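# Stow an unpowered, floppy robot arm in a case

## Task

Move the limp 5.7 kg spare robot arm, whose unpowered joints swing freely, from its desk into the open case on the other desk. At the end it must rest motionless and sit low enough that the lid could close; the lid itself stays open. No part of the arm may drop freely or slip from the grip by more than a few centimetres at any time, including parts hanging while another part is held. The case must finish upright on that other desk with almost nothing overhanging its front or sides. The robot must not fall or finish tilted.

## Robot and tools

ROBOT. A Rainbow RB-Y1: a two-wheel differential base with rear casters (0.58 m wide, 0.10 m ahead of the wheel axle, 0.57 m behind; sweeps a 0.58 m radius circle when spinning in place), a folding leg/torso, a head, and two 7-joint arms, each ending in a five-finger hand. A closed hand holds only about 0.3 kg securely, so the 5.7 kg arm needs both hands, support from below, or sliding rather than lifting by one grip. Heavy loads held far forward can tip the robot; fast bending, rising or braking while bowed or loaded makes this worse.

FRAMES. Base frame: origin on the floor between the drive wheels, x forward, y left, z up, metres. The chest, left_hand and right_hand lines are printed in it. The hand point sits 0.045 m in front of the palm; its +z runs along straight fingers, +y out of the palm. Odometry frame is the base frame at scene start; base_odometry counts wheel turns only (slip looks like travel), heading in rad, left positive.

move. One action per call. Optional arguments cameras (list of head_camera, left_wrist_camera, right_wrist_camera, or all) and blocking (true/omitted waits for rest; false returns in about 0.5 s while motion continues). The action is one of: base and/or joints, optionally with min_time_s; or target, optionally with min_time_s. With no action the call just reports state and images.
- base: a single velocity command {x_m_s, turn_rad_s, for_s}, relative motion from where the robot is. x_m_s is forward speed, 0.005 to 1.5 m/s either sign (negative backs up); turn_rad_s is leftward turn rate, 0.02 to 1.509 either sign; for_s 0.1 to 5 s. Omitted speeds are 0. No sideways motion. Distance is roughly speed times for_s; acceleration 0.4 m/s2 (turns 0.5 rad/s2). The base does not stop on contact.
- joints: a map of absolute targets by joint name, radians for body joints. Torso: torso_squat_rad 0..1.2 (lowers chest), torso_shift_rad -0.3..0.6 (hips forward), torso_pitch_rad -0.2..1.4 (bow forward), torso_yaw_rad -1.5..1.5 (left positive; lift both arms 0.2 rad outward first). Combined torso limits also apply; violating them leaves the torso off_target. Arms: shoulder_pitch -2.356..2.356 (negative swings forward/up), left shoulder_roll 0..3.141 and right -3.141..0 (outward), shoulder_yaw ±2.094, elbow -2.617..0.01 (negative bends), forearm_roll ±3.141, wrist_pitch -1.57..1.919, hand_roll ±2.705. Head: head_pan_rad ±0.523, head_tilt_rad -0.35..1.57 (positive looks down). Hand motors per side (little, ring, middle, index, thumb_turn, thumb_bend) take absolute values -1 (closed) to +1 (open); thumb_turn -1 puts the thumb opposite the fingers. Settings <side>_hand_force_limit (-1..1, about 0 to 10 N, thumb 15 N) and <side>_hand_speed (-0.96..1; start value -0.8). Use speed -0.94 or slower for gentle grips. A new limit or speed alone does not restart a stopped finger; send a changed target.
- target: one hand to an absolute pose in the base frame: side (left/right), x, y, z in metres (-3..3), quat_wxyz as printed on the hand lines. It is solved into arm joints, so the hand travels on an arc; break long moves into short steps. It is refused while an earlier move still runs.
- min_time_s (0.1..8): minimum duration for arm, head and torso motions.

wait(seconds 0..10, cameras): lets time pass without new commands; returns early once earlier moves rest. stop(cameras): brakes all running motions; braked joints hold and may keep pressing. zoom_image(camera, region [x0,y0,x1,y1] pixels, at most 504 by 504): closer look at the latest image. show_instructions: shows the reference pages. finished_scene(scene 1): ends the scene; the result must stay valid without the robot.

RESULTS. The move line reads done, or the worst status. joint_status per joint: done, moving, off_target (resting away from target, may still push), not_followed (an arm command held back by the self-collision check), time_out, contact_stop (torso only), limit_stop_at_<name> (body guard or built-in limit), torque_fault, limit_stop_at_motor_heat. Hand status lines: reached (within 10 mm and 2 degrees), short (with distance), or refused with a reason. A contact_stop or time_out stops the whole joint group (torso, or one arm). After a refused call, or an uncommanded stop, later move/wait/finished_scene calls in the same reply do not run. <side>_hand_stopped_by lists little, ring, middle, index, thumb_bend, thumb_turn as moving, target, force, stalled or fault; load_n values are fingertip forces (positive when pushed open); a lost grip shows as loads near 0. lidar_m: 12 distances, 30 degree sectors counter-clockwise from straight ahead. motor_effort: wheel motor percentages; a high value at rest means pushing on something. Joint torques, external torques and wrist force/torque are noisy, offset estimates. on_its_own reports things the robot did by itself.

AVOID. Letting any part of the limp arm drop or swing free more than a few cm; releasing parts in motion; slamming or hard pushes on furniture or the case; knocking the case off or toward the desk edge. Arms pressing or hitting each other (including fingers closing on the other hand). Contact torque reaching joint limits (elbow 33.8, wrist joints 23.5, shoulders 65.8 N m; held weight counts), which freezes the robot 10 s. Long stretched holds that overheat motors. Driving into furniture, catching the upper body under a desk edge, or tipping.

Each tool is called after "Call:" by a JSON object that holds its "fn" and its "kwargs".

Reference images:

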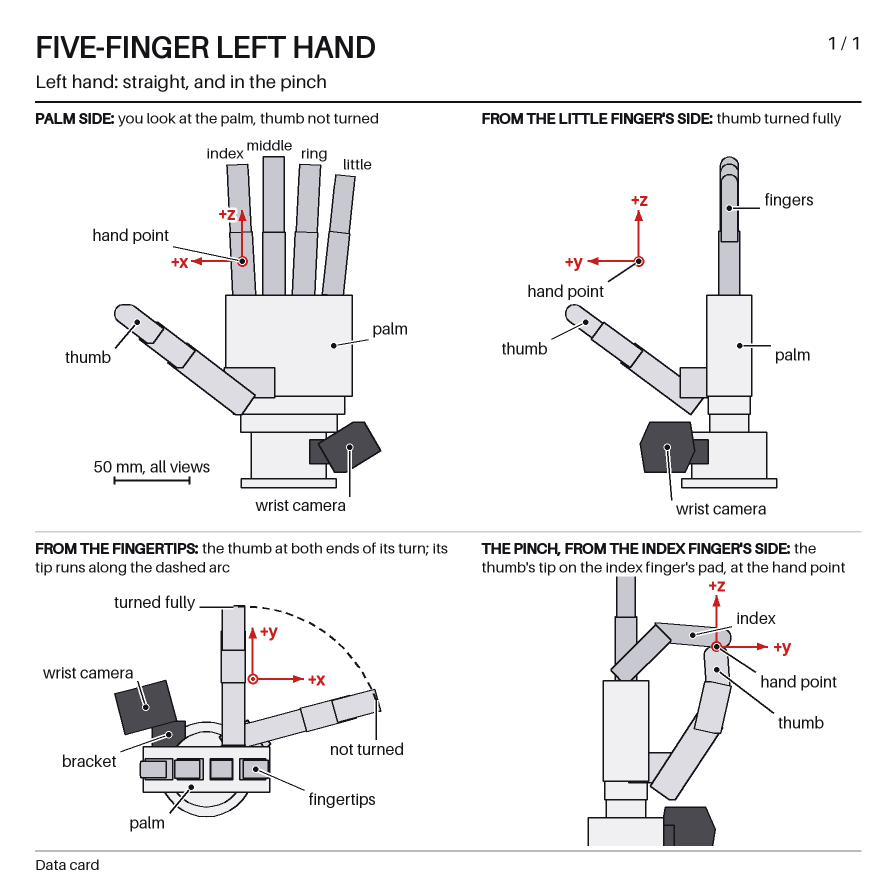

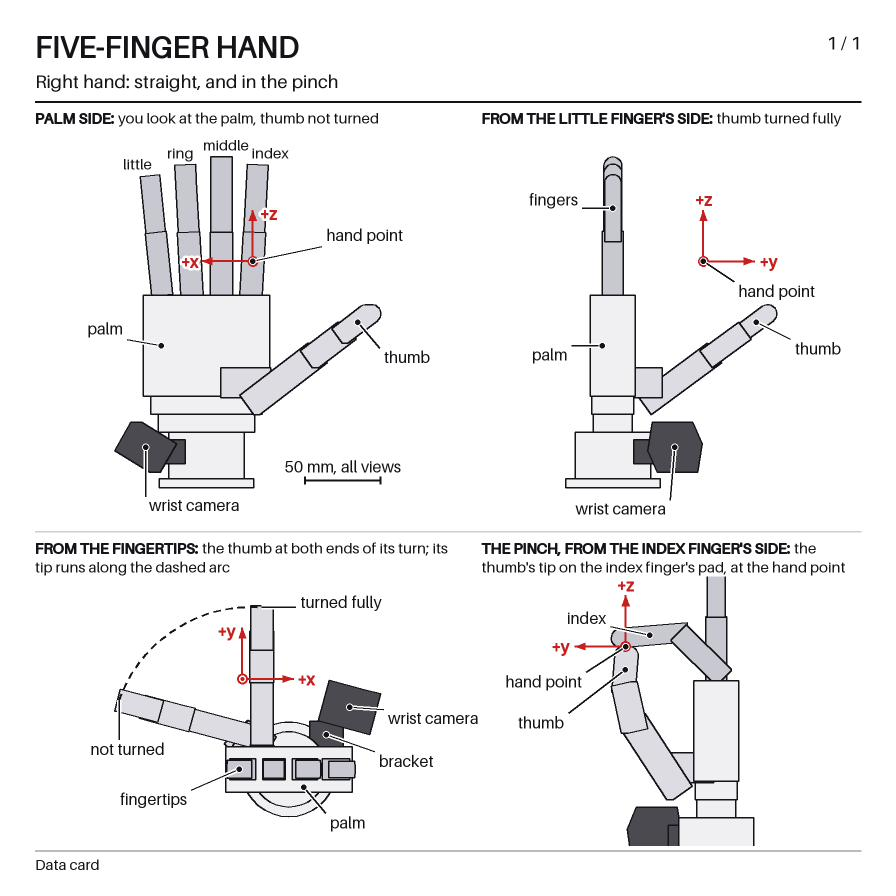

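## Session

Call:
{"fn": "move", "kwargs": {"cameras": ["all"]}}

Scene clock: 0.00 s.
Joint torques (N m): no reading
External joint torques (N m): no reading
Wrist force (N): no reading
Wrist torque (N m): no reading
Wrist force, peak (N): no reading
base_odometry: x=+0.000 y=+0.000 heading=+0.000
lidar_m: 2.65 2.43 2.47 2.02 2.01 2.20 2.53 2.63 3.22 2.63 2.60 2.87
base_status: not commanded
joint_positions: torso_squat_rad=+0.350 torso_shift_rad=+0.000 torso_pitch_rad=+0.000 torso_yaw_rad=+0.000 left_shoulder_pitch_rad=-0.018 left_shoulder_roll_rad=+0.017 left_shoulder_yaw_rad=-0.009 left_elbow_rad=-0.286 left_forearm_roll_rad=+0.014 left_wrist_pitch_rad=+0.006 left_hand_roll_rad=-0.018 right_shoulder_pitch_rad=+0.014 right_shoulder_roll_rad=-0.026 right_shoulder_yaw_rad=-0.027 right_elbow_rad=-0.232 right_forearm_roll_rad=+0.014 right_wrist_pitch_rad=-0.009 right_hand_roll_rad=+0.036 head_pan_rad=+0.000 head_tilt_rad=+0.400 left_hand_little=+1.000 left_hand_ring=+1.000 left_hand_middle=+1.000 left_hand_index=+1.000 left_hand_thumb_turn=+1.000 left_hand_thumb_bend=+1.000 left_hand_force_limit=+0.000 left_hand_speed=-0.800 right_hand_little=+1.000 right_hand_ring=+1.000 right_hand_middle=+1.000 right_hand_index=+1.000 right_hand_thumb_turn=+1.000 right_hand_thumb_bend=+1.000 right_hand_force_limit=+0.000 right_hand_speed=-0.800
joint_status: not commanded
wheel_motors_off: 0
left_hand_stopped_by: target,target,target,target,target,target
right_hand_stopped_by: target,target,target,target,target,target
left_little_load_n: 0.0
left_ring_load_n: 0.0
left_middle_load_n: 0.0
left_index_load_n: 0.0
left_thumb_bend_load_n: 0.0
left_thumb_turn_load_n: 0.0
right_little_load_n: 0.0
right_ring_load_n: 0.0
right_middle_load_n: 0.0
right_index_load_n: 0.0
right_thumb_bend_load_n: 0.0
right_thumb_turn_load_n: 0.0
motor_effort: left_wheel=+2 right_wheel=+1
chest: x=-0.2280 y=+0.0011 z=+1.2475 quat_wxyz=(+1.000, -0.001, +0.000, +0.000) (m; base frame)
left_hand: x=-0.1224 y=+0.2018 z=+0.5156 quat_wxyz=(+0.110, -0.692, +0.707, -0.100) (m; base frame)
right_hand: x=-0.1723 y=-0.2154 z=+0.5110 quat_wxyz=(+0.067, -0.710, +0.695, -0.093) (m; base frame)
pictures: head_camera, left_wrist_camera, right_wrist_camera

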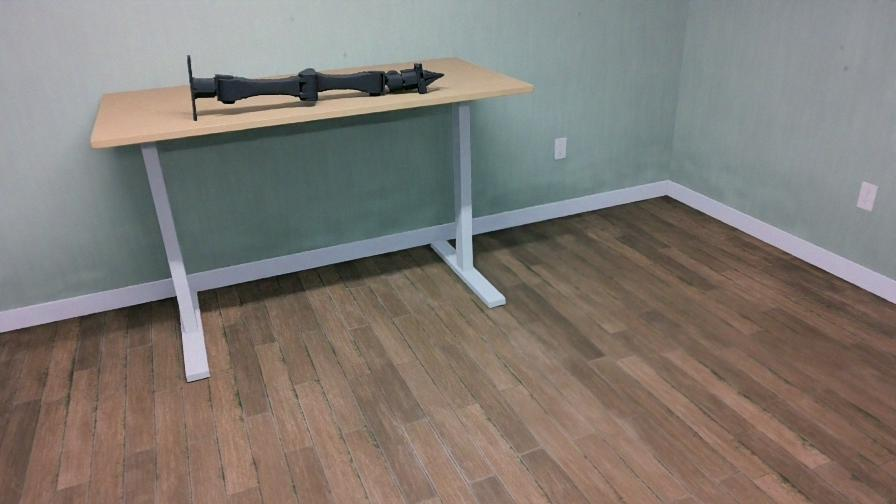

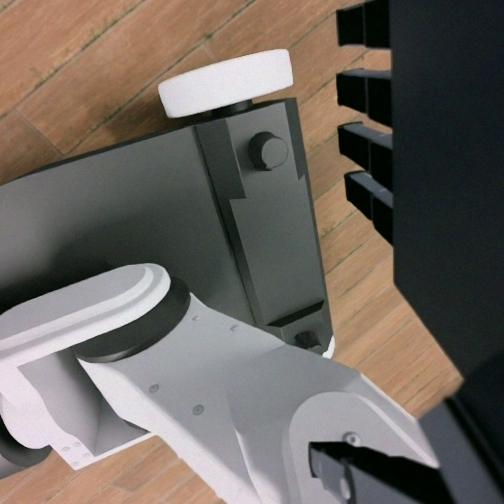

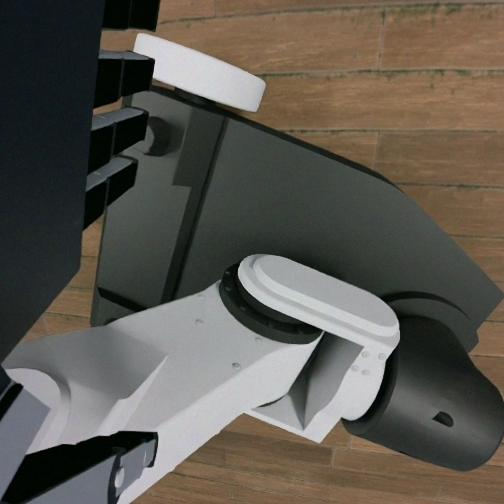

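Call:
{"fn": "zoom_image", "kwargs": {"camera": "head_camera", "region": [80, 40, 544, 160]}}

Call:
{"fn": "move", "kwargs": {"base": {"turn_rad_s": 0.6, "for_s": 2.6}, "joints": {"head_tilt_rad": 0.3}, "cameras": ["head_camera"]}}

Scaled by 1.086 from the camera's 896x504 image, which has a finer 1280x720 frame.

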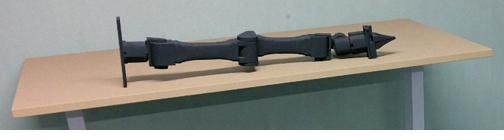

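Scene clock: 8.90 s.
Joint torques (N m): left_arm=[-4.06 0.44 0.47 -1.78 0.07 -0.93 -0.15] | right_arm=[-1.82 -0.61 -0.02 -1.05 0.17 -0.32 0.37]
External joint torques (N m): left_arm=[-0.6 -0.04 0.42 0.15 0.05 -0.28 -0.15] | right_arm=[0.37 0.69 0.06 0.03 0.13 0.18 0.37]
Wrist force (N): left_arm=[0.7 1.5 5.9] | right_arm=[-3.0 0.3 7.4]
Wrist torque (N m): left_arm=[-0.22 0.06 0.00] | right_arm=[-0.55 0.18 -0.01]
Wrist force, peak (N): left_arm=[0.7 1.8 6.6] | right_arm=[-3.4 0.0 8.0]
move: done
base_odometry: x=+0.000 y=+0.000 heading=+1.560
lidar_m: 2.02 2.00 2.20 2.54 2.63 3.24 2.61 2.59 2.86 2.66 2.42 2.48
base_status: done (sent for 2.6 of 2.6 s)
joint_positions: torso_squat_rad=+0.350 torso_shift_rad=+0.000 torso_pitch_rad=+0.000 torso_yaw_rad=+0.000 left_shoulder_pitch_rad=-0.018 left_shoulder_roll_rad=+0.017 left_shoulder_yaw_rad=-0.009 left_elbow_rad=-0.286 left_forearm_roll_rad=+0.014 left_wrist_pitch_rad=+0.006 left_hand_roll_rad=-0.018 right_shoulder_pitch_rad=+0.014 right_shoulder_roll_rad=-0.026 right_shoulder_yaw_rad=-0.027 right_elbow_rad=-0.232 right_forearm_roll_rad=+0.014 right_wrist_pitch_rad=-0.009 right_hand_roll_rad=+0.036 head_pan_rad=+0.000 head_tilt_rad=+0.300 left_hand_little=+1.000 left_hand_ring=+1.000 left_hand_middle=+1.000 left_hand_index=+1.000 left_hand_thumb_turn=+1.000 left_hand_thumb_bend=+1.000 left_hand_force_limit=+0.000 left_hand_speed=-0.800 right_hand_little=+1.000 right_hand_ring=+1.000 right_hand_middle=+1.000 right_hand_index=+1.000 right_hand_thumb_turn=+1.000 right_hand_thumb_bend=+1.000 right_hand_force_limit=+0.000 right_hand_speed=-0.800
joint_status: all done
wheel_motors_off: 0
left_hand_stopped_by: target,target,target,target,target,target
right_hand_stopped_by: target,target,target,target,target,target
left_little_load_n: 0.0
left_ring_load_n: 0.0
left_middle_load_n: 0.0
left_index_load_n: 0.0
left_thumb_bend_load_n: 0.0
left_thumb_turn_load_n: -0.5
right_little_load_n: 0.0
right_ring_load_n: 0.0
right_middle_load_n: 0.0
right_index_load_n: -0.5
right_thumb_bend_load_n: 0.0
right_thumb_turn_load_n: 0.0
motor_effort: left_wheel=+5(36) right_wheel=+9(21)
chest: x=-0.2280 y=+0.0011 z=+1.2475 quat_wxyz=(+1.000, -0.001, +0.000, +0.000) (m; base frame)
left_hand: x=-0.1224 y=+0.2018 z=+0.5156 quat_wxyz=(+0.110, -0.692, +0.707, -0.100) (m; base frame)
right_hand: x=-0.1723 y=-0.2154 z=+0.5110 quat_wxyz=(+0.067, -0.710, +0.695, -0.093) (m; base frame)
pictures: head_camera
camera_calibration:
head_camera: T_world_to_cam=[[-0.0241138, -0.998197, -0.0549587, 0.0779214], [-0.334166, 0.0598607, -0.940611, 1.35625], [0.942206, -0.00431634, -0.335008, 0.620792], [0, 0, 0, 1]] pos_world=[-0.12982, -0.000725762, 1.48796]

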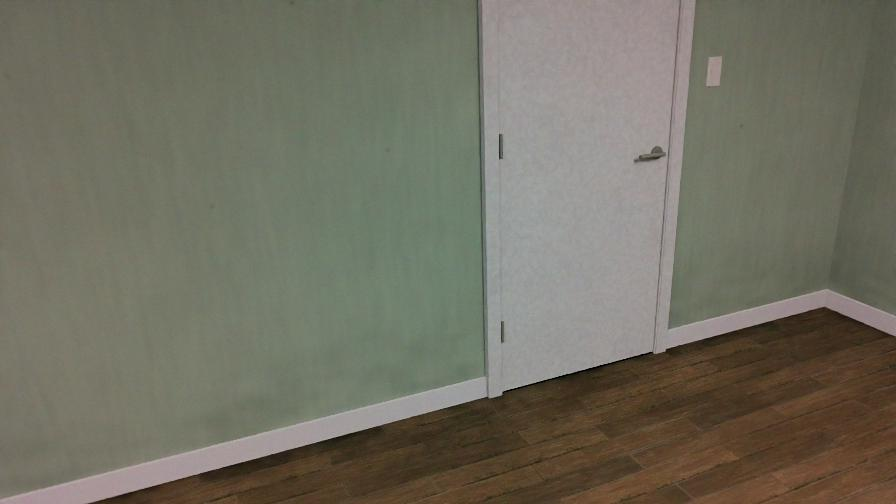

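Call:
{"fn": "move", "kwargs": {"base": {"turn_rad_s": 0.8, "for_s": 1.96}, "cameras": ["head_camera"]}}

Scene clock: 15.70 s.
Joint torques (N m): left_arm=[-4.21 -0.24 0.21 -1.73 0.11 -1.02 -0.15] | right_arm=[-1.67 -0.45 -0.19 -1.06 0.05 -0.28 0.24]
External joint torques (N m): left_arm=[-0.75 -0.73 0.16 0.2 0.09 -0.38 -0.15] | right_arm=[0.53 0.86 -0.11 0.02 0.01 0.22 0.24]
Wrist force (N): left_arm=[0.7 1.2 6.3] | right_arm=[-2.8 0.0 7.5]
Wrist torque (N m): left_arm=[-0.30 0.05 0.01] | right_arm=[-0.62 0.13 -0.04]
Wrist force, peak (N): left_arm=[0.8 1.5 6.8] | right_arm=[-3.0 0.3 8.2]
move: done
base_odometry: x=+0.000 y=+0.000 heading=+3.132
lidar_m: 2.55 2.64 3.22 2.63 2.60 2.86 2.64 2.45 2.47 2.01 2.00 2.21
base_status: done (sent for 1.97 of 1.97 s)
joint_positions: torso_squat_rad=+0.350 torso_shift_rad=+0.000 torso_pitch_rad=+0.000 torso_yaw_rad=+0.000 left_shoulder_pitch_rad=-0.018 left_shoulder_roll_rad=+0.017 left_shoulder_yaw_rad=-0.009 left_elbow_rad=-0.286 left_forearm_roll_rad=+0.014 left_wrist_pitch_rad=+0.006 left_hand_roll_rad=-0.018 right_shoulder_pitch_rad=+0.014 right_shoulder_roll_rad=-0.026 right_shoulder_yaw_rad=-0.027 right_elbow_rad=-0.232 right_forearm_roll_rad=+0.014 right_wrist_pitch_rad=-0.009 right_hand_roll_rad=+0.036 head_pan_rad=+0.000 head_tilt_rad=+0.300 left_hand_little=+1.000 left_hand_ring=+1.000 left_hand_middle=+1.000 left_hand_index=+1.000 left_hand_thumb_turn=+1.000 left_hand_thumb_bend=+1.000 left_hand_force_limit=+0.000 left_hand_speed=-0.800 right_hand_little=+1.000 right_hand_ring=+1.000 right_hand_middle=+1.000 right_hand_index=+1.000 right_hand_thumb_turn=+1.000 right_hand_thumb_bend=+1.000 right_hand_force_limit=+0.000 right_hand_speed=-0.800
joint_status: not commanded
wheel_motors_off: 0
left_hand_stopped_by: target,target,target,target,target,target
right_hand_stopped_by: target,target,target,target,target,target
left_little_load_n: 0.0
left_ring_load_n: 0.0
left_middle_load_n: 0.0
left_index_load_n: 0.0
left_thumb_bend_load_n: 0.0
left_thumb_turn_load_n: 0.0
right_little_load_n: 0.0
right_ring_load_n: 0.0
right_middle_load_n: 0.0
right_index_load_n: 0.0
right_thumb_bend_load_n: -0.5
right_thumb_turn_load_n: 0.0
motor_effort: left_wheel=+5(13) right_wheel=+9(25)
chest: x=-0.2280 y=+0.0011 z=+1.2475 quat_wxyz=(+1.000, -0.001, +0.000, +0.000) (m; base frame)
left_hand: x=-0.1224 y=+0.2018 z=+0.5156 quat_wxyz=(+0.110, -0.692, +0.707, -0.100) (m; base frame)
right_hand: x=-0.1723 y=-0.2154 z=+0.5110 quat_wxyz=(+0.067, -0.710, +0.695, -0.093) (m; base frame)
pictures: head_camera
camera_calibration:
head_camera: T_world_to_cam=[[-0.0240788, -0.998204, -0.0548616, 0.0778788], [-0.33417, 0.0597575, -0.940617, 1.35622], [0.942205, -0.00431584, -0.335008, 0.620887], [0, 0, 0, 1]] pos_world=[-0.12992, -0.000625855, 1.48796]

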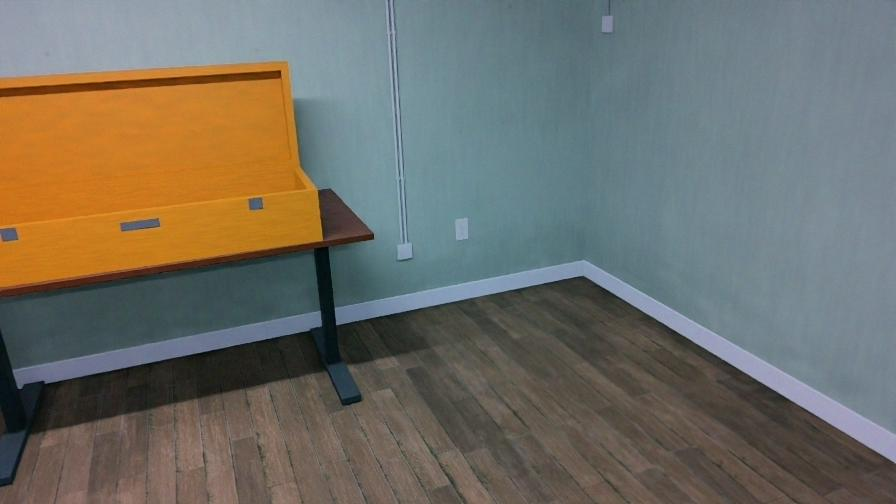

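Call:
{"fn": "move", "kwargs": {"base": {"turn_rad_s": 0.4, "for_s": 0.87}, "cameras": ["head_camera"]}}

Scene clock: 21.67 s.
Joint torques (N m): left_arm=[-4.06 0.01 0.39 -1.77 0.14 -0.99 -0.06] | right_arm=[-1.84 -0.73 -0.1 -0.94 0.11 -0.42 0.35]
External joint torques (N m): left_arm=[-0.6 -0.48 0.33 0.17 0.12 -0.34 -0.06] | right_arm=[0.36 0.57 -0.02 0.14 0.07 0.08 0.35]
Wrist force (N): left_arm=[0.9 1.3 6.2] | right_arm=[-2.9 0.1 7.6]
Wrist torque (N m): left_arm=[-0.30 0.03 0.01] | right_arm=[-0.58 0.14 0.00]
Wrist force, peak (N): left_arm=[0.7 1.5 6.8] | right_arm=[-3.3 0.0 8.1]
move: done
base_odometry: x=+0.000 y=+0.000 heading=-2.805
lidar_m: 2.52 2.64 2.69 2.61 2.70 2.67 2.42 2.89 2.08 1.99 2.08 2.82
base_status: done (sent for 0.87 of 0.87 s)
joint_positions: torso_squat_rad=+0.350 torso_shift_rad=+0.000 torso_pitch_rad=+0.000 torso_yaw_rad=+0.000 left_shoulder_pitch_rad=-0.018 left_shoulder_roll_rad=+0.017 left_shoulder_yaw_rad=-0.009 left_elbow_rad=-0.286 left_forearm_roll_rad=+0.014 left_wrist_pitch_rad=+0.006 left_hand_roll_rad=-0.018 right_shoulder_pitch_rad=+0.014 right_shoulder_roll_rad=-0.026 right_shoulder_yaw_rad=-0.027 right_elbow_rad=-0.232 right_forearm_roll_rad=+0.014 right_wrist_pitch_rad=-0.009 right_hand_roll_rad=+0.036 head_pan_rad=+0.000 head_tilt_rad=+0.300 left_hand_little=+1.000 left_hand_ring=+1.000 left_hand_middle=+1.000 left_hand_index=+1.000 left_hand_thumb_turn=+1.000 left_hand_thumb_bend=+1.000 left_hand_force_limit=+0.000 left_hand_speed=-0.800 right_hand_little=+1.000 right_hand_ring=+1.000 right_hand_middle=+1.000 right_hand_index=+1.000 right_hand_thumb_turn=+1.000 right_hand_thumb_bend=+1.000 right_hand_force_limit=+0.000 right_hand_speed=-0.800
joint_status: not commanded
wheel_motors_off: 0
left_hand_stopped_by: target,target,target,target,target,target
right_hand_stopped_by: target,target,target,target,target,target
left_little_load_n: 0.0
left_ring_load_n: 0.0
left_middle_load_n: 0.0
left_index_load_n: -0.5
left_thumb_bend_load_n: 0.0
left_thumb_turn_load_n: 0.0
right_little_load_n: 0.0
right_ring_load_n: 0.0
right_middle_load_n: 0.0
right_index_load_n: 0.0
right_thumb_bend_load_n: 0.0
right_thumb_turn_load_n: 0.0
motor_effort: left_wheel=+5(13) right_wheel=+11(24)
chest: x=-0.2280 y=+0.0011 z=+1.2475 quat_wxyz=(+1.000, -0.001, +0.000, +0.000) (m; base frame)
left_hand: x=-0.1224 y=+0.2018 z=+0.5156 quat_wxyz=(+0.110, -0.692, +0.707, -0.100) (m; base frame)
right_hand: x=-0.1723 y=-0.2154 z=+0.5110 quat_wxyz=(+0.067, -0.710, +0.695, -0.093) (m; base frame)
pictures: head_camera
camera_calibration:
head_camera: T_world_to_cam=[[-0.0241126, -0.998198, -0.0549554, 0.0780141], [-0.334167, 0.0598572, -0.940611, 1.35621], [0.942206, -0.00431633, -0.335008, 0.620886], [0, 0, 0, 1]] pos_world=[-0.12992, -0.000625765, 1.48796]

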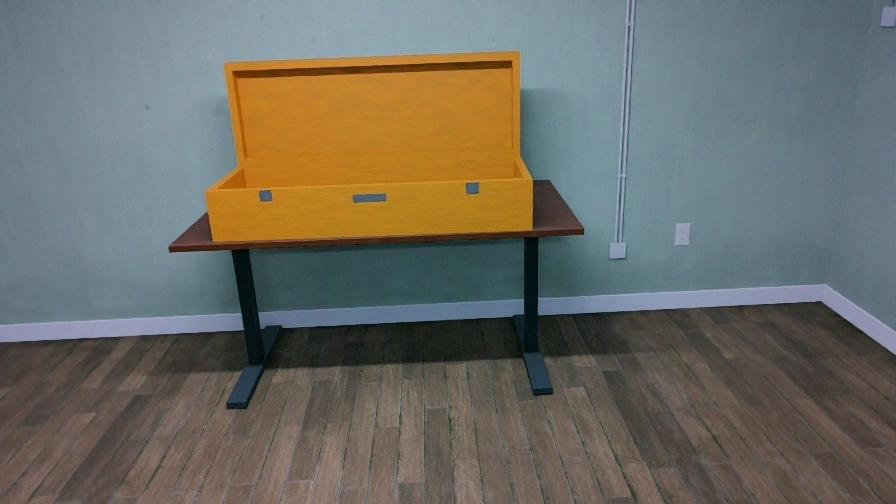

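Call:
{"fn": "move", "kwargs": {"base": {"turn_rad_s": 0.9, "for_s": 3.16}, "joints": {"head_tilt_rad": 0.5, "torso_squat_rad": 0.2}}}

Call:
{"fn": "move", "kwargs": {"base": {"x_m_s": 0.4, "for_s": 3.4}}}

Call:
{"fn": "move", "kwargs": {"base": {"turn_rad_s": 0.3, "for_s": 1.05}, "cameras": ["head_camera"]}}

Scene clock: 80.97 s.
Joint torques (N m): left_arm=[-4.43 0.18 0.08 -1.78 0.08 -0.99 -0.06] | right_arm=[-2.02 -0.66 -0.08 -0.87 0.13 -0.29 0.25]
External joint torques (N m): left_arm=[-0.98 -0.31 0.03 0.15 0.06 -0.34 -0.06] | right_arm=[0.18 0.64 0 0.21 0.09 0.21 0.25]
Wrist force (N): left_arm=[1.1 1.2 6.2] | right_arm=[-3.1 0.1 7.5]
Wrist torque (N m): left_arm=[-0.31 0.03 0.02] | right_arm=[-0.57 0.19 -0.03]
Wrist force, peak (N): left_arm=[1.0 1.7 6.6] | right_arm=[-3.4 0.3 8.0]
move: done
base_odometry: x=+0.000 y=+0.000 heading=+0.045
lidar_m: 2.65 2.43 2.35 2.01 2.00 2.29 2.53 2.64 3.05 2.60 2.59 2.98
base_status: done (sent for 3.17 of 3.17 s)
joint_positions: torso_squat_rad=+0.200 torso_shift_rad=+0.000 torso_pitch_rad=+0.000 torso_yaw_rad=+0.000 left_shoulder_pitch_rad=-0.018 left_shoulder_roll_rad=+0.017 left_shoulder_yaw_rad=-0.009 left_elbow_rad=-0.286 left_forearm_roll_rad=+0.014 left_wrist_pitch_rad=+0.006 left_hand_roll_rad=-0.018 right_shoulder_pitch_rad=+0.014 right_shoulder_roll_rad=-0.026 right_shoulder_yaw_rad=-0.027 right_elbow_rad=-0.232 right_forearm_roll_rad=+0.014 right_wrist_pitch_rad=-0.009 right_hand_roll_rad=+0.036 head_pan_rad=+0.000 head_tilt_rad=+0.500 left_hand_little=+1.000 left_hand_ring=+1.000 left_hand_middle=+1.000 left_hand_index=+1.000 left_hand_thumb_turn=+1.000 left_hand_thumb_bend=+1.000 left_hand_force_limit=+0.000 left_hand_speed=-0.800 right_hand_little=+1.000 right_hand_ring=+1.000 right_hand_middle=+1.000 right_hand_index=+1.000 right_hand_thumb_turn=+1.000 right_hand_thumb_bend=+1.000 right_hand_force_limit=+0.000 right_hand_speed=-0.800
joint_status: all done
wheel_motors_off: 0
left_hand_stopped_by: target,target,target,target,target,target
right_hand_stopped_by: target,target,target,target,target,target
left_little_load_n: 0.0
left_ring_load_n: 0.0
left_middle_load_n: 0.0
left_index_load_n: 0.0
left_thumb_bend_load_n: 0.0
left_thumb_turn_load_n: 0.0
right_little_load_n: 0.0
right_ring_load_n: 0.0
right_middle_load_n: 0.0
right_index_load_n: 0.0
right_thumb_bend_load_n: 0.0
right_thumb_turn_load_n: 0.0
motor_effort: left_wheel=+6(13) right_wheel=+10(26)
chest: x=-0.2280 y=+0.0011 z=+1.2760 quat_wxyz=(+1.000, -0.001, +0.000, +0.000) (m; base frame)
left_hand: x=-0.1224 y=+0.2019 z=+0.5440 quat_wxyz=(+0.110, -0.692, +0.707, -0.100) (m; base frame)
right_hand: x=-0.1723 y=-0.2154 z=+0.5395 quat_wxyz=(+0.067, -0.710, +0.695, -0.093) (m; base frame)
pictures: none

Scene clock: 85.90 s.
Joint torques (N m): left_arm=[-3.73 -0.06 0.38 -1.65 0.2 -1.06 -0.1] | right_arm=[-1.64 -0.44 0 -0.85 0.15 -0.31 0.35]
External joint torques (N m): left_arm=[-0.27 -0.55 0.32 0.28 0.18 -0.42 -0.1] | right_arm=[0.55 0.86 0.08 0.23 0.11 0.19 0.35]
Wrist force (N): left_arm=[1.0 1.4 6.0] | right_arm=[-3.0 0.0 7.4]
Wrist torque (N m): left_arm=[-0.28 0.07 0.01] | right_arm=[-0.57 0.18 -0.03]
Wrist force, peak (N): left_arm=[1.2 1.5 6.6] | right_arm=[-2.7 -0.1 8.3]
move: done
base_odometry: x=+1.359 y=+0.062 heading=+0.046
lidar_m: 1.30 1.25 1.79 2.38 2.37 2.73 3.89 3.83 2.60 2.21 2.21 1.31
base_status: done (sent for 3.4 of 3.4 s)
joint_positions: torso_squat_rad=+0.200 torso_shift_rad=+0.000 torso_pitch_rad=+0.000 torso_yaw_rad=+0.000 left_shoulder_pitch_rad=-0.018 left_shoulder_roll_rad=+0.017 left_shoulder_yaw_rad=-0.009 left_elbow_rad=-0.286 left_forearm_roll_rad=+0.014 left_wrist_pitch_rad=+0.006 left_hand_roll_rad=-0.018 right_shoulder_pitch_rad=+0.014 right_shoulder_roll_rad=-0.026 right_shoulder_yaw_rad=-0.027 right_elbow_rad=-0.232 right_forearm_roll_rad=+0.014 right_wrist_pitch_rad=-0.009 right_hand_roll_rad=+0.036 head_pan_rad=+0.000 head_tilt_rad=+0.500 left_hand_little=+1.000 left_hand_ring=+1.000 left_hand_middle=+1.000 left_hand_index=+1.000 left_hand_thumb_turn=+1.000 left_hand_thumb_bend=+1.000 left_hand_force_limit=+0.000 left_hand_speed=-0.800 right_hand_little=+1.000 right_hand_ring=+1.000 right_hand_middle=+1.000 right_hand_index=+1.000 right_hand_thumb_turn=+1.000 right_hand_thumb_bend=+1.000 right_hand_force_limit=+0.000 right_hand_speed=-0.800
joint_status: not commanded
wheel_motors_off: 0
left_hand_stopped_by: target,target,target,target,target,target
right_hand_stopped_by: target,target,target,target,target,target
left_little_load_n: 0.0
left_ring_load_n: 0.0
left_middle_load_n: 0.0
left_index_load_n: 0.0
left_thumb_bend_load_n: 0.0
left_thumb_turn_load_n: 0.0
right_little_load_n: 0.0
right_ring_load_n: 0.0
right_middle_load_n: 0.0
right_index_load_n: 0.0
right_thumb_bend_load_n: 0.0
right_thumb_turn_load_n: 0.0
motor_effort: left_wheel=+9(42) right_wheel=-5(29)
chest: x=-0.2280 y=+0.0011 z=+1.2760 quat_wxyz=(+1.000, -0.001, +0.000, +0.000) (m; base frame)
left_hand: x=-0.1223 y=+0.2019 z=+0.5441 quat_wxyz=(+0.110, -0.692, +0.707, -0.100) (m; base frame)
right_hand: x=-0.1723 y=-0.2154 z=+0.5395 quat_wxyz=(+0.067, -0.710, +0.695, -0.093) (m; base frame)
pictures: none

Scene clock: 88.13 s.
Joint torques (N m): left_arm=[-4.03 -0.22 0.09 -1.67 0.14 -0.86 -0.04] | right_arm=[-1.72 -0.75 -0.05 -0.6 0.14 -0.36 0.29]
External joint torques (N m): left_arm=[-0.58 -0.71 0.03 0.27 0.12 -0.22 -0.04] | right_arm=[0.48 0.55 0.03 0.47 0.1 0.13 0.29]
Wrist force (N): left_arm=[0.8 1.6 6.0] | right_arm=[-3.1 -0.2 7.6]
Wrist torque (N m): left_arm=[-0.24 0.09 0.00] | right_arm=[-0.63 0.17 -0.02]
Wrist force, peak (N): left_arm=[0.9 1.5 6.7] | right_arm=[-3.4 0.1 8.0]
move: done
base_odometry: x=+1.359 y=+0.061 heading=+0.365
lidar_m: 1.55 1.23 2.30 2.38 2.51 3.49 3.84 3.08 2.28 2.21 2.17 1.30
base_status: done (sent for 1.07 of 1.07 s)
joint_positions: torso_squat_rad=+0.200 torso_shift_rad=+0.000 torso_pitch_rad=+0.000 torso_yaw_rad=+0.000 left_shoulder_pitch_rad=-0.018 left_shoulder_roll_rad=+0.017 left_shoulder_yaw_rad=-0.009 left_elbow_rad=-0.286 left_forearm_roll_rad=+0.014 left_wrist_pitch_rad=+0.006 left_hand_roll_rad=-0.018 right_shoulder_pitch_rad=+0.014 right_shoulder_roll_rad=-0.026 right_shoulder_yaw_rad=-0.027 right_elbow_rad=-0.232 right_forearm_roll_rad=+0.014 right_wrist_pitch_rad=-0.009 right_hand_roll_rad=+0.036 head_pan_rad=+0.000 head_tilt_rad=+0.500 left_hand_little=+1.000 left_hand_ring=+1.000 left_hand_middle=+1.000 left_hand_index=+1.000 left_hand_thumb_turn=+1.000 left_hand_thumb_bend=+1.000 left_hand_force_limit=+0.000 left_hand_speed=-0.800 right_hand_little=+1.000 right_hand_ring=+1.000 right_hand_middle=+1.000 right_hand_index=+1.000 right_hand_thumb_turn=+1.000 right_hand_thumb_bend=+1.000 right_hand_force_limit=+0.000 right_hand_speed=-0.800
joint_status: not commanded
wheel_motors_off: 0
left_hand_stopped_by: target,target,target,target,target,target
right_hand_stopped_by: target,target,target,target,target,target
left_little_load_n: 0.0
left_ring_load_n: 0.0
left_middle_load_n: 0.0
left_index_load_n: 0.0
left_thumb_bend_load_n: -0.5
left_thumb_turn_load_n: 0.0
right_little_load_n: 0.0
right_ring_load_n: 0.0
right_middle_load_n: 0.0
right_index_load_n: 0.0
right_thumb_bend_load_n: -0.5
right_thumb_turn_load_n: 0.0
motor_effort: left_wheel=+2(44) right_wheel=+3(28)
chest: x=-0.2280 y=+0.0011 z=+1.2760 quat_wxyz=(+1.000, -0.001, +0.000, +0.000) (m; base frame)
left_hand: x=-0.1223 y=+0.2019 z=+0.5441 quat_wxyz=(+0.110, -0.692, +0.707, -0.100) (m; base frame)
right_hand: x=-0.1723 y=-0.2154 z=+0.5395 quat_wxyz=(+0.067, -0.710, +0.695, -0.093) (m; base frame)
pictures: head_camera
camera_calibration:
head_camera: T_world_to_cam=[[-0.0348556, -0.99819, -0.0490042, 0.0686084], [-0.514292, 0.0599584, -0.855517, 1.22034], [0.856907, -0.00461713, -0.515451, 0.879079], [0, 0, 0, 1]] pos_world=[-0.123285, -0.000626721, 1.50051]

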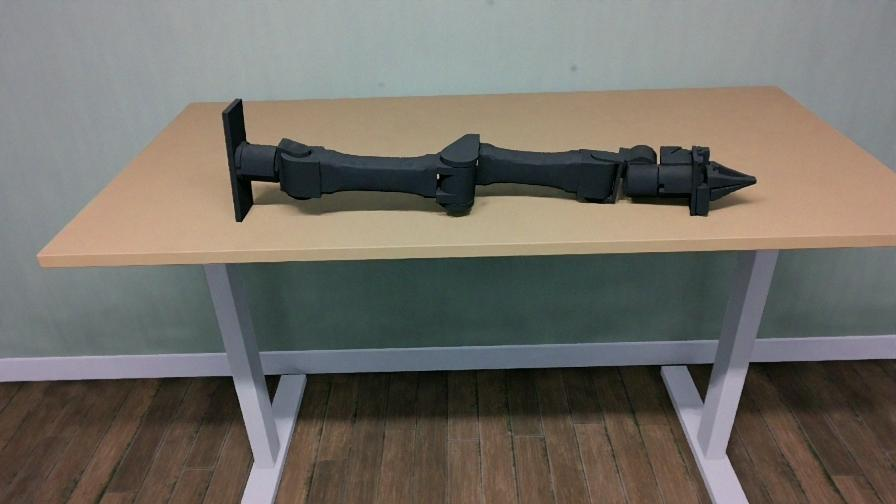

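Call:
{"fn": "zoom_image", "kwargs": {"camera": "head_camera", "region": [200, 80, 500, 240]}}

Call:
{"fn": "zoom_image", "kwargs": {"camera": "head_camera", "region": [470, 80, 770, 240]}}

Scaled by 1.680 from the camera's 896x504 image, which has a finer 1280x720 frame.

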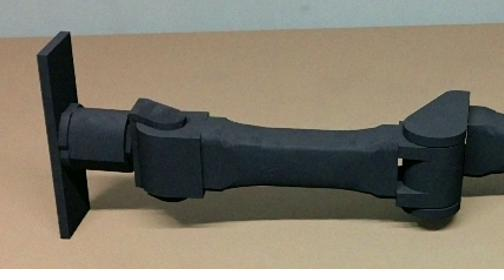

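Scaled by 1.680 from the camera's 896x504 image, which has a finer 1280x720 frame.

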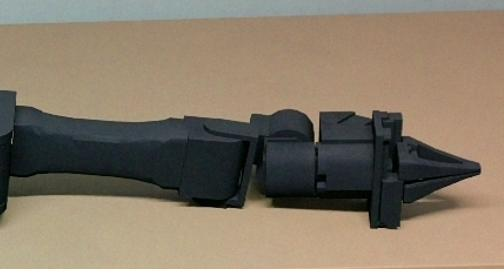

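Call:
{"fn": "move", "kwargs": {"base": {"x_m_s": 0.2, "for_s": 1.75}, "joints": {"head_tilt_rad": 0.7}, "cameras": ["head_camera"]}}

Scene clock: 140.00 s.
Joint torques (N m): left_arm=[-3.98 0.06 0.2 -1.75 0.05 -0.98 -0.05] | right_arm=[-1.98 -0.66 -0.02 -0.96 0.16 -0.46 0.26]
External joint torques (N m): left_arm=[-0.53 -0.42 0.14 0.18 0.02 -0.33 -0.05] | right_arm=[0.22 0.64 0.06 0.12 0.12 0.04 0.26]
Wrist force (N): left_arm=[0.9 1.1 6.2] | right_arm=[-3.1 -0.2 7.3]
Wrist torque (N m): left_arm=[-0.35 0.08 0.03] | right_arm=[-0.61 0.18 -0.04]
Wrist force, peak (N): left_arm=[1.5 1.4 6.7] | right_arm=[-3.2 -0.2 8.1]
move: done
base_odometry: x=+1.689 y=+0.188 heading=+0.366
lidar_m: 1.21 0.93 1.80 2.35 2.48 3.48 4.19 3.08 2.29 2.22 1.68 1.01
base_status: done (sent for 1.77 of 1.77 s)
joint_positions: torso_squat_rad=+0.200 torso_shift_rad=+0.000 torso_pitch_rad=+0.000 torso_yaw_rad=+0.000 left_shoulder_pitch_rad=-0.018 left_shoulder_roll_rad=+0.017 left_shoulder_yaw_rad=-0.009 left_elbow_rad=-0.286 left_forearm_roll_rad=+0.014 left_wrist_pitch_rad=+0.006 left_hand_roll_rad=-0.018 right_shoulder_pitch_rad=+0.014 right_shoulder_roll_rad=-0.026 right_shoulder_yaw_rad=-0.027 right_elbow_rad=-0.232 right_forearm_roll_rad=+0.014 right_wrist_pitch_rad=-0.009 right_hand_roll_rad=+0.036 head_pan_rad=+0.000 head_tilt_rad=+0.700 left_hand_little=+1.000 left_hand_ring=+1.000 left_hand_middle=+1.000 left_hand_index=+1.000 left_hand_thumb_turn=+1.000 left_hand_thumb_bend=+1.000 left_hand_force_limit=+0.000 left_hand_speed=-0.800 right_hand_little=+1.000 right_hand_ring=+1.000 right_hand_middle=+1.000 right_hand_index=+1.000 right_hand_thumb_turn=+1.000 right_hand_thumb_bend=+1.000 right_hand_force_limit=+0.000 right_hand_speed=-0.800
joint_status: all done
wheel_motors_off: 0
left_hand_stopped_by: target,target,target,target,target,target
right_hand_stopped_by: target,target,target,target,target,target
left_little_load_n: 0.0
left_ring_load_n: 0.0
left_middle_load_n: 0.0
left_index_load_n: 0.0
left_thumb_bend_load_n: 0.0
left_thumb_turn_load_n: 0.0
right_little_load_n: 0.0
right_ring_load_n: 0.0
right_middle_load_n: 0.0
right_index_load_n: 0.0
right_thumb_bend_load_n: 0.0
right_thumb_turn_load_n: 0.0
motor_effort: left_wheel=+12(41) right_wheel=-8(30)
chest: x=-0.2280 y=+0.0011 z=+1.2760 quat_wxyz=(+1.000, -0.001, +0.000, +0.000) (m; base frame)
left_hand: x=-0.1223 y=+0.2019 z=+0.5441 quat_wxyz=(+0.110, -0.692, +0.707, -0.100) (m; base frame)
right_hand: x=-0.1723 y=-0.2154 z=+0.5395 quat_wxyz=(+0.067, -0.710, +0.695, -0.093) (m; base frame)
pictures: head_camera
camera_calibration:
head_camera: T_world_to_cam=[[-0.0441813, -0.998177, -0.0411118, 0.0549661], [-0.674026, 0.0601577, -0.736254, 1.01148], [0.737385, -0.0048182, -0.675455, 1.09067], [0, 0, 0, 1]] pos_world=[-0.120051, -0.000727238, 1.48366]

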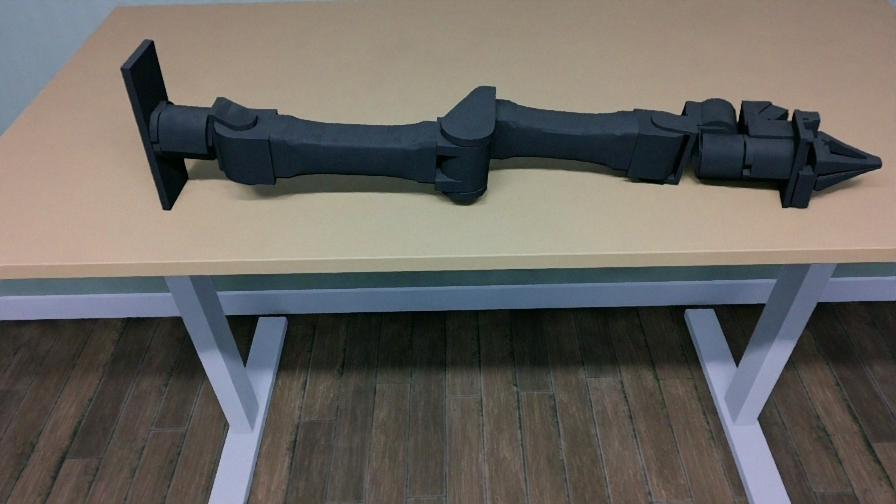

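Call:
{"fn": "zoom_image", "kwargs": {"camera": "head_camera", "region": [100, 20, 500, 280]}}

Call:
{"fn": "zoom_image", "kwargs": {"camera": "head_camera", "region": [480, 60, 896, 280]}}

Call:
{"fn": "move", "kwargs": {"joints": {"torso_squat_rad": 1.1, "head_tilt_rad": 0.2}, "cameras": ["head_camera"]}}

Scaled by 1.260 from the camera's 896x504 image, which has a finer 1280x720 frame.

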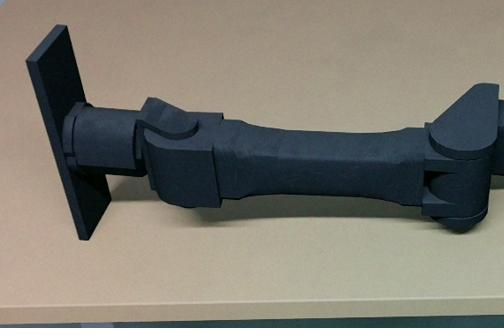

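Scaled by 1.212 from the camera's 896x504 image, which has a finer 1280x720 frame.

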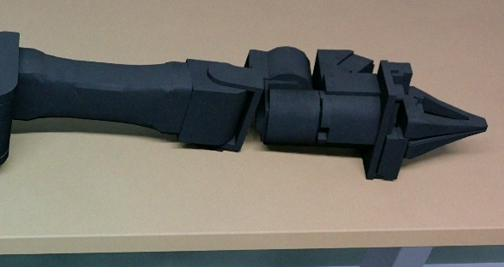

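Scene clock: 184.23 s.
Joint torques (N m): left_arm=[-4.21 0.07 0.34 -1.8 0.1 -0.92 -0.08] | right_arm=[-1.53 -0.84 -0.24 -0.92 0.16 -0.42 0.38]
External joint torques (N m): left_arm=[-0.76 -0.42 0.29 0.13 0.07 -0.27 -0.08] | right_arm=[0.66 0.46 -0.15 0.16 0.12 0.08 0.38]
Wrist force (N): left_arm=[0.6 2.2 6.3] | right_arm=[-3.0 0.1 7.5]
Wrist torque (N m): left_arm=[-0.22 0.10 -0.02] | right_arm=[-0.58 0.17 -0.01]
Wrist force, peak (N): left_arm=[0.9 1.8 8.0] | right_arm=[-3.0 0.6 9.5]
move: limit_stop_at_own_body_left_arm
base_odometry: x=+1.689 y=+0.188 heading=+0.366
lidar_m: 1.21 0.92 1.80 2.36 2.50 3.49 4.19 3.10 2.29 2.22 1.68 1.02
base_status: not commanded
joint_positions: torso_squat_rad=+0.939 torso_shift_rad=+0.000 torso_pitch_rad=+0.000 torso_yaw_rad=+0.000 left_shoulder_pitch_rad=-0.018 left_shoulder_roll_rad=+0.017 left_shoulder_yaw_rad=-0.009 left_elbow_rad=-0.286 left_forearm_roll_rad=+0.014 left_wrist_pitch_rad=+0.006 left_hand_roll_rad=-0.018 right_shoulder_pitch_rad=+0.014 right_shoulder_roll_rad=-0.026 right_shoulder_yaw_rad=-0.027 right_elbow_rad=-0.232 right_forearm_roll_rad=+0.014 right_wrist_pitch_rad=-0.009 right_hand_roll_rad=+0.036 head_pan_rad=+0.000 head_tilt_rad=+0.200 left_hand_little=+1.000 left_hand_ring=+1.000 left_hand_middle=+1.000 left_hand_index=+1.000 left_hand_thumb_turn=+1.000 left_hand_thumb_bend=+1.000 left_hand_force_limit=+0.000 left_hand_speed=-0.800 right_hand_little=+1.000 right_hand_ring=+1.000 right_hand_middle=+1.000 right_hand_index=+1.000 right_hand_thumb_turn=+1.000 right_hand_thumb_bend=+1.000 right_hand_force_limit=+0.000 right_hand_speed=-0.800
joint_status: torso_squat_rad limit_stop_at_own_body_left_arm (moved +0.739 of +0.900); the others done
wheel_motors_off: 0
left_hand_stopped_by: target,target,target,target,target,target
right_hand_stopped_by: target,target,target,target,target,target
left_little_load_n: 0.0
left_ring_load_n: 0.0
left_middle_load_n: 0.0
left_index_load_n: 0.0
left_thumb_bend_load_n: 0.0
left_thumb_turn_load_n: 0.0
right_little_load_n: 0.0
right_ring_load_n: 0.0
right_middle_load_n: 0.0
right_index_load_n: 0.0
right_thumb_bend_load_n: 0.0
right_thumb_turn_load_n: 0.0
on_its_own: torso_squat_rad is held at +0.939, not at your +1.100, since a limit_stop_at_own_body_left_arm
motor_effort: left_wheel=+12(13) right_wheel=-8(11)
chest: x=-0.2280 y=+0.0009 z=+1.0035 quat_wxyz=(+1.000, -0.001, +0.000, +0.000) (m; base frame)
left_hand: x=-0.1224 y=+0.2016 z=+0.2716 quat_wxyz=(+0.110, -0.692, +0.707, -0.100) (m; base frame)
right_hand: x=-0.1723 y=-0.2156 z=+0.2671 quat_wxyz=(+0.067, -0.710, +0.695, -0.093) (m; base frame)
pictures: head_camera
camera_calibration:
head_camera: T_world_to_cam=[[-0.0182881, -0.998204, -0.0570428, 0.0681086], [-0.238598, 0.0597611, -0.969278, 1.18104], [0.970946, -0.00411595, -0.239263, 0.429757], [0, 0, 0, 1]] pos_world=[-0.134231, -0.000825154, 1.25147]

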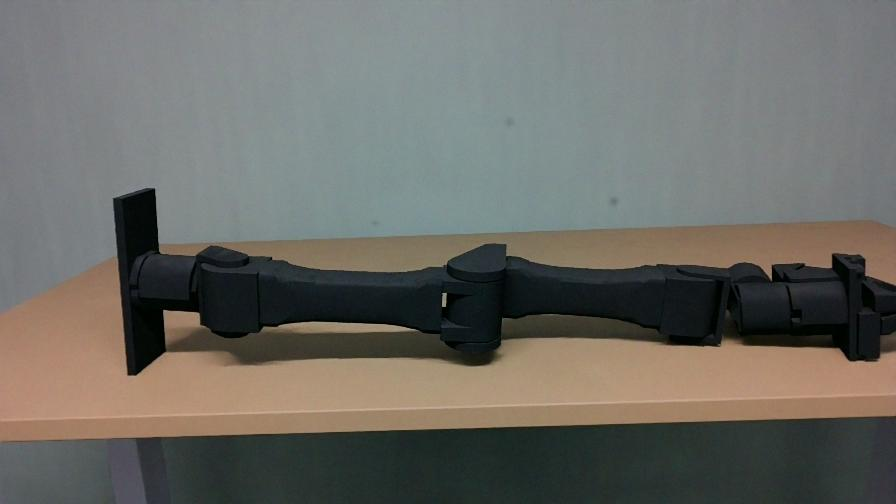

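Call:
{"fn": "zoom_image", "kwargs": {"camera": "head_camera", "region": [100, 180, 520, 440]}}

Call:
{"fn": "zoom_image", "kwargs": {"camera": "head_camera", "region": [430, 180, 896, 440]}}

Scaled by 1.200 from the camera's 896x504 image, which has a finer 1280x720 frame.

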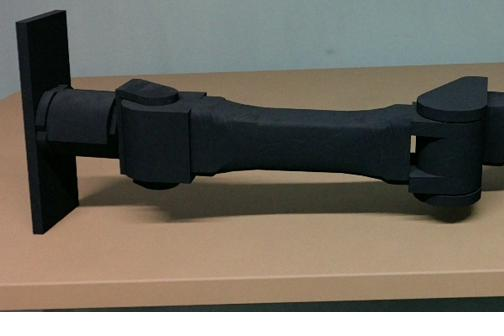

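Scaled by 1.082 from the camera's 896x504 image, which has a finer 1280x720 frame.

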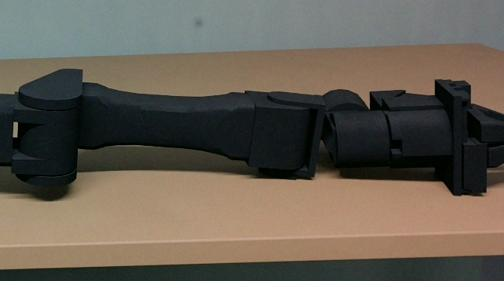

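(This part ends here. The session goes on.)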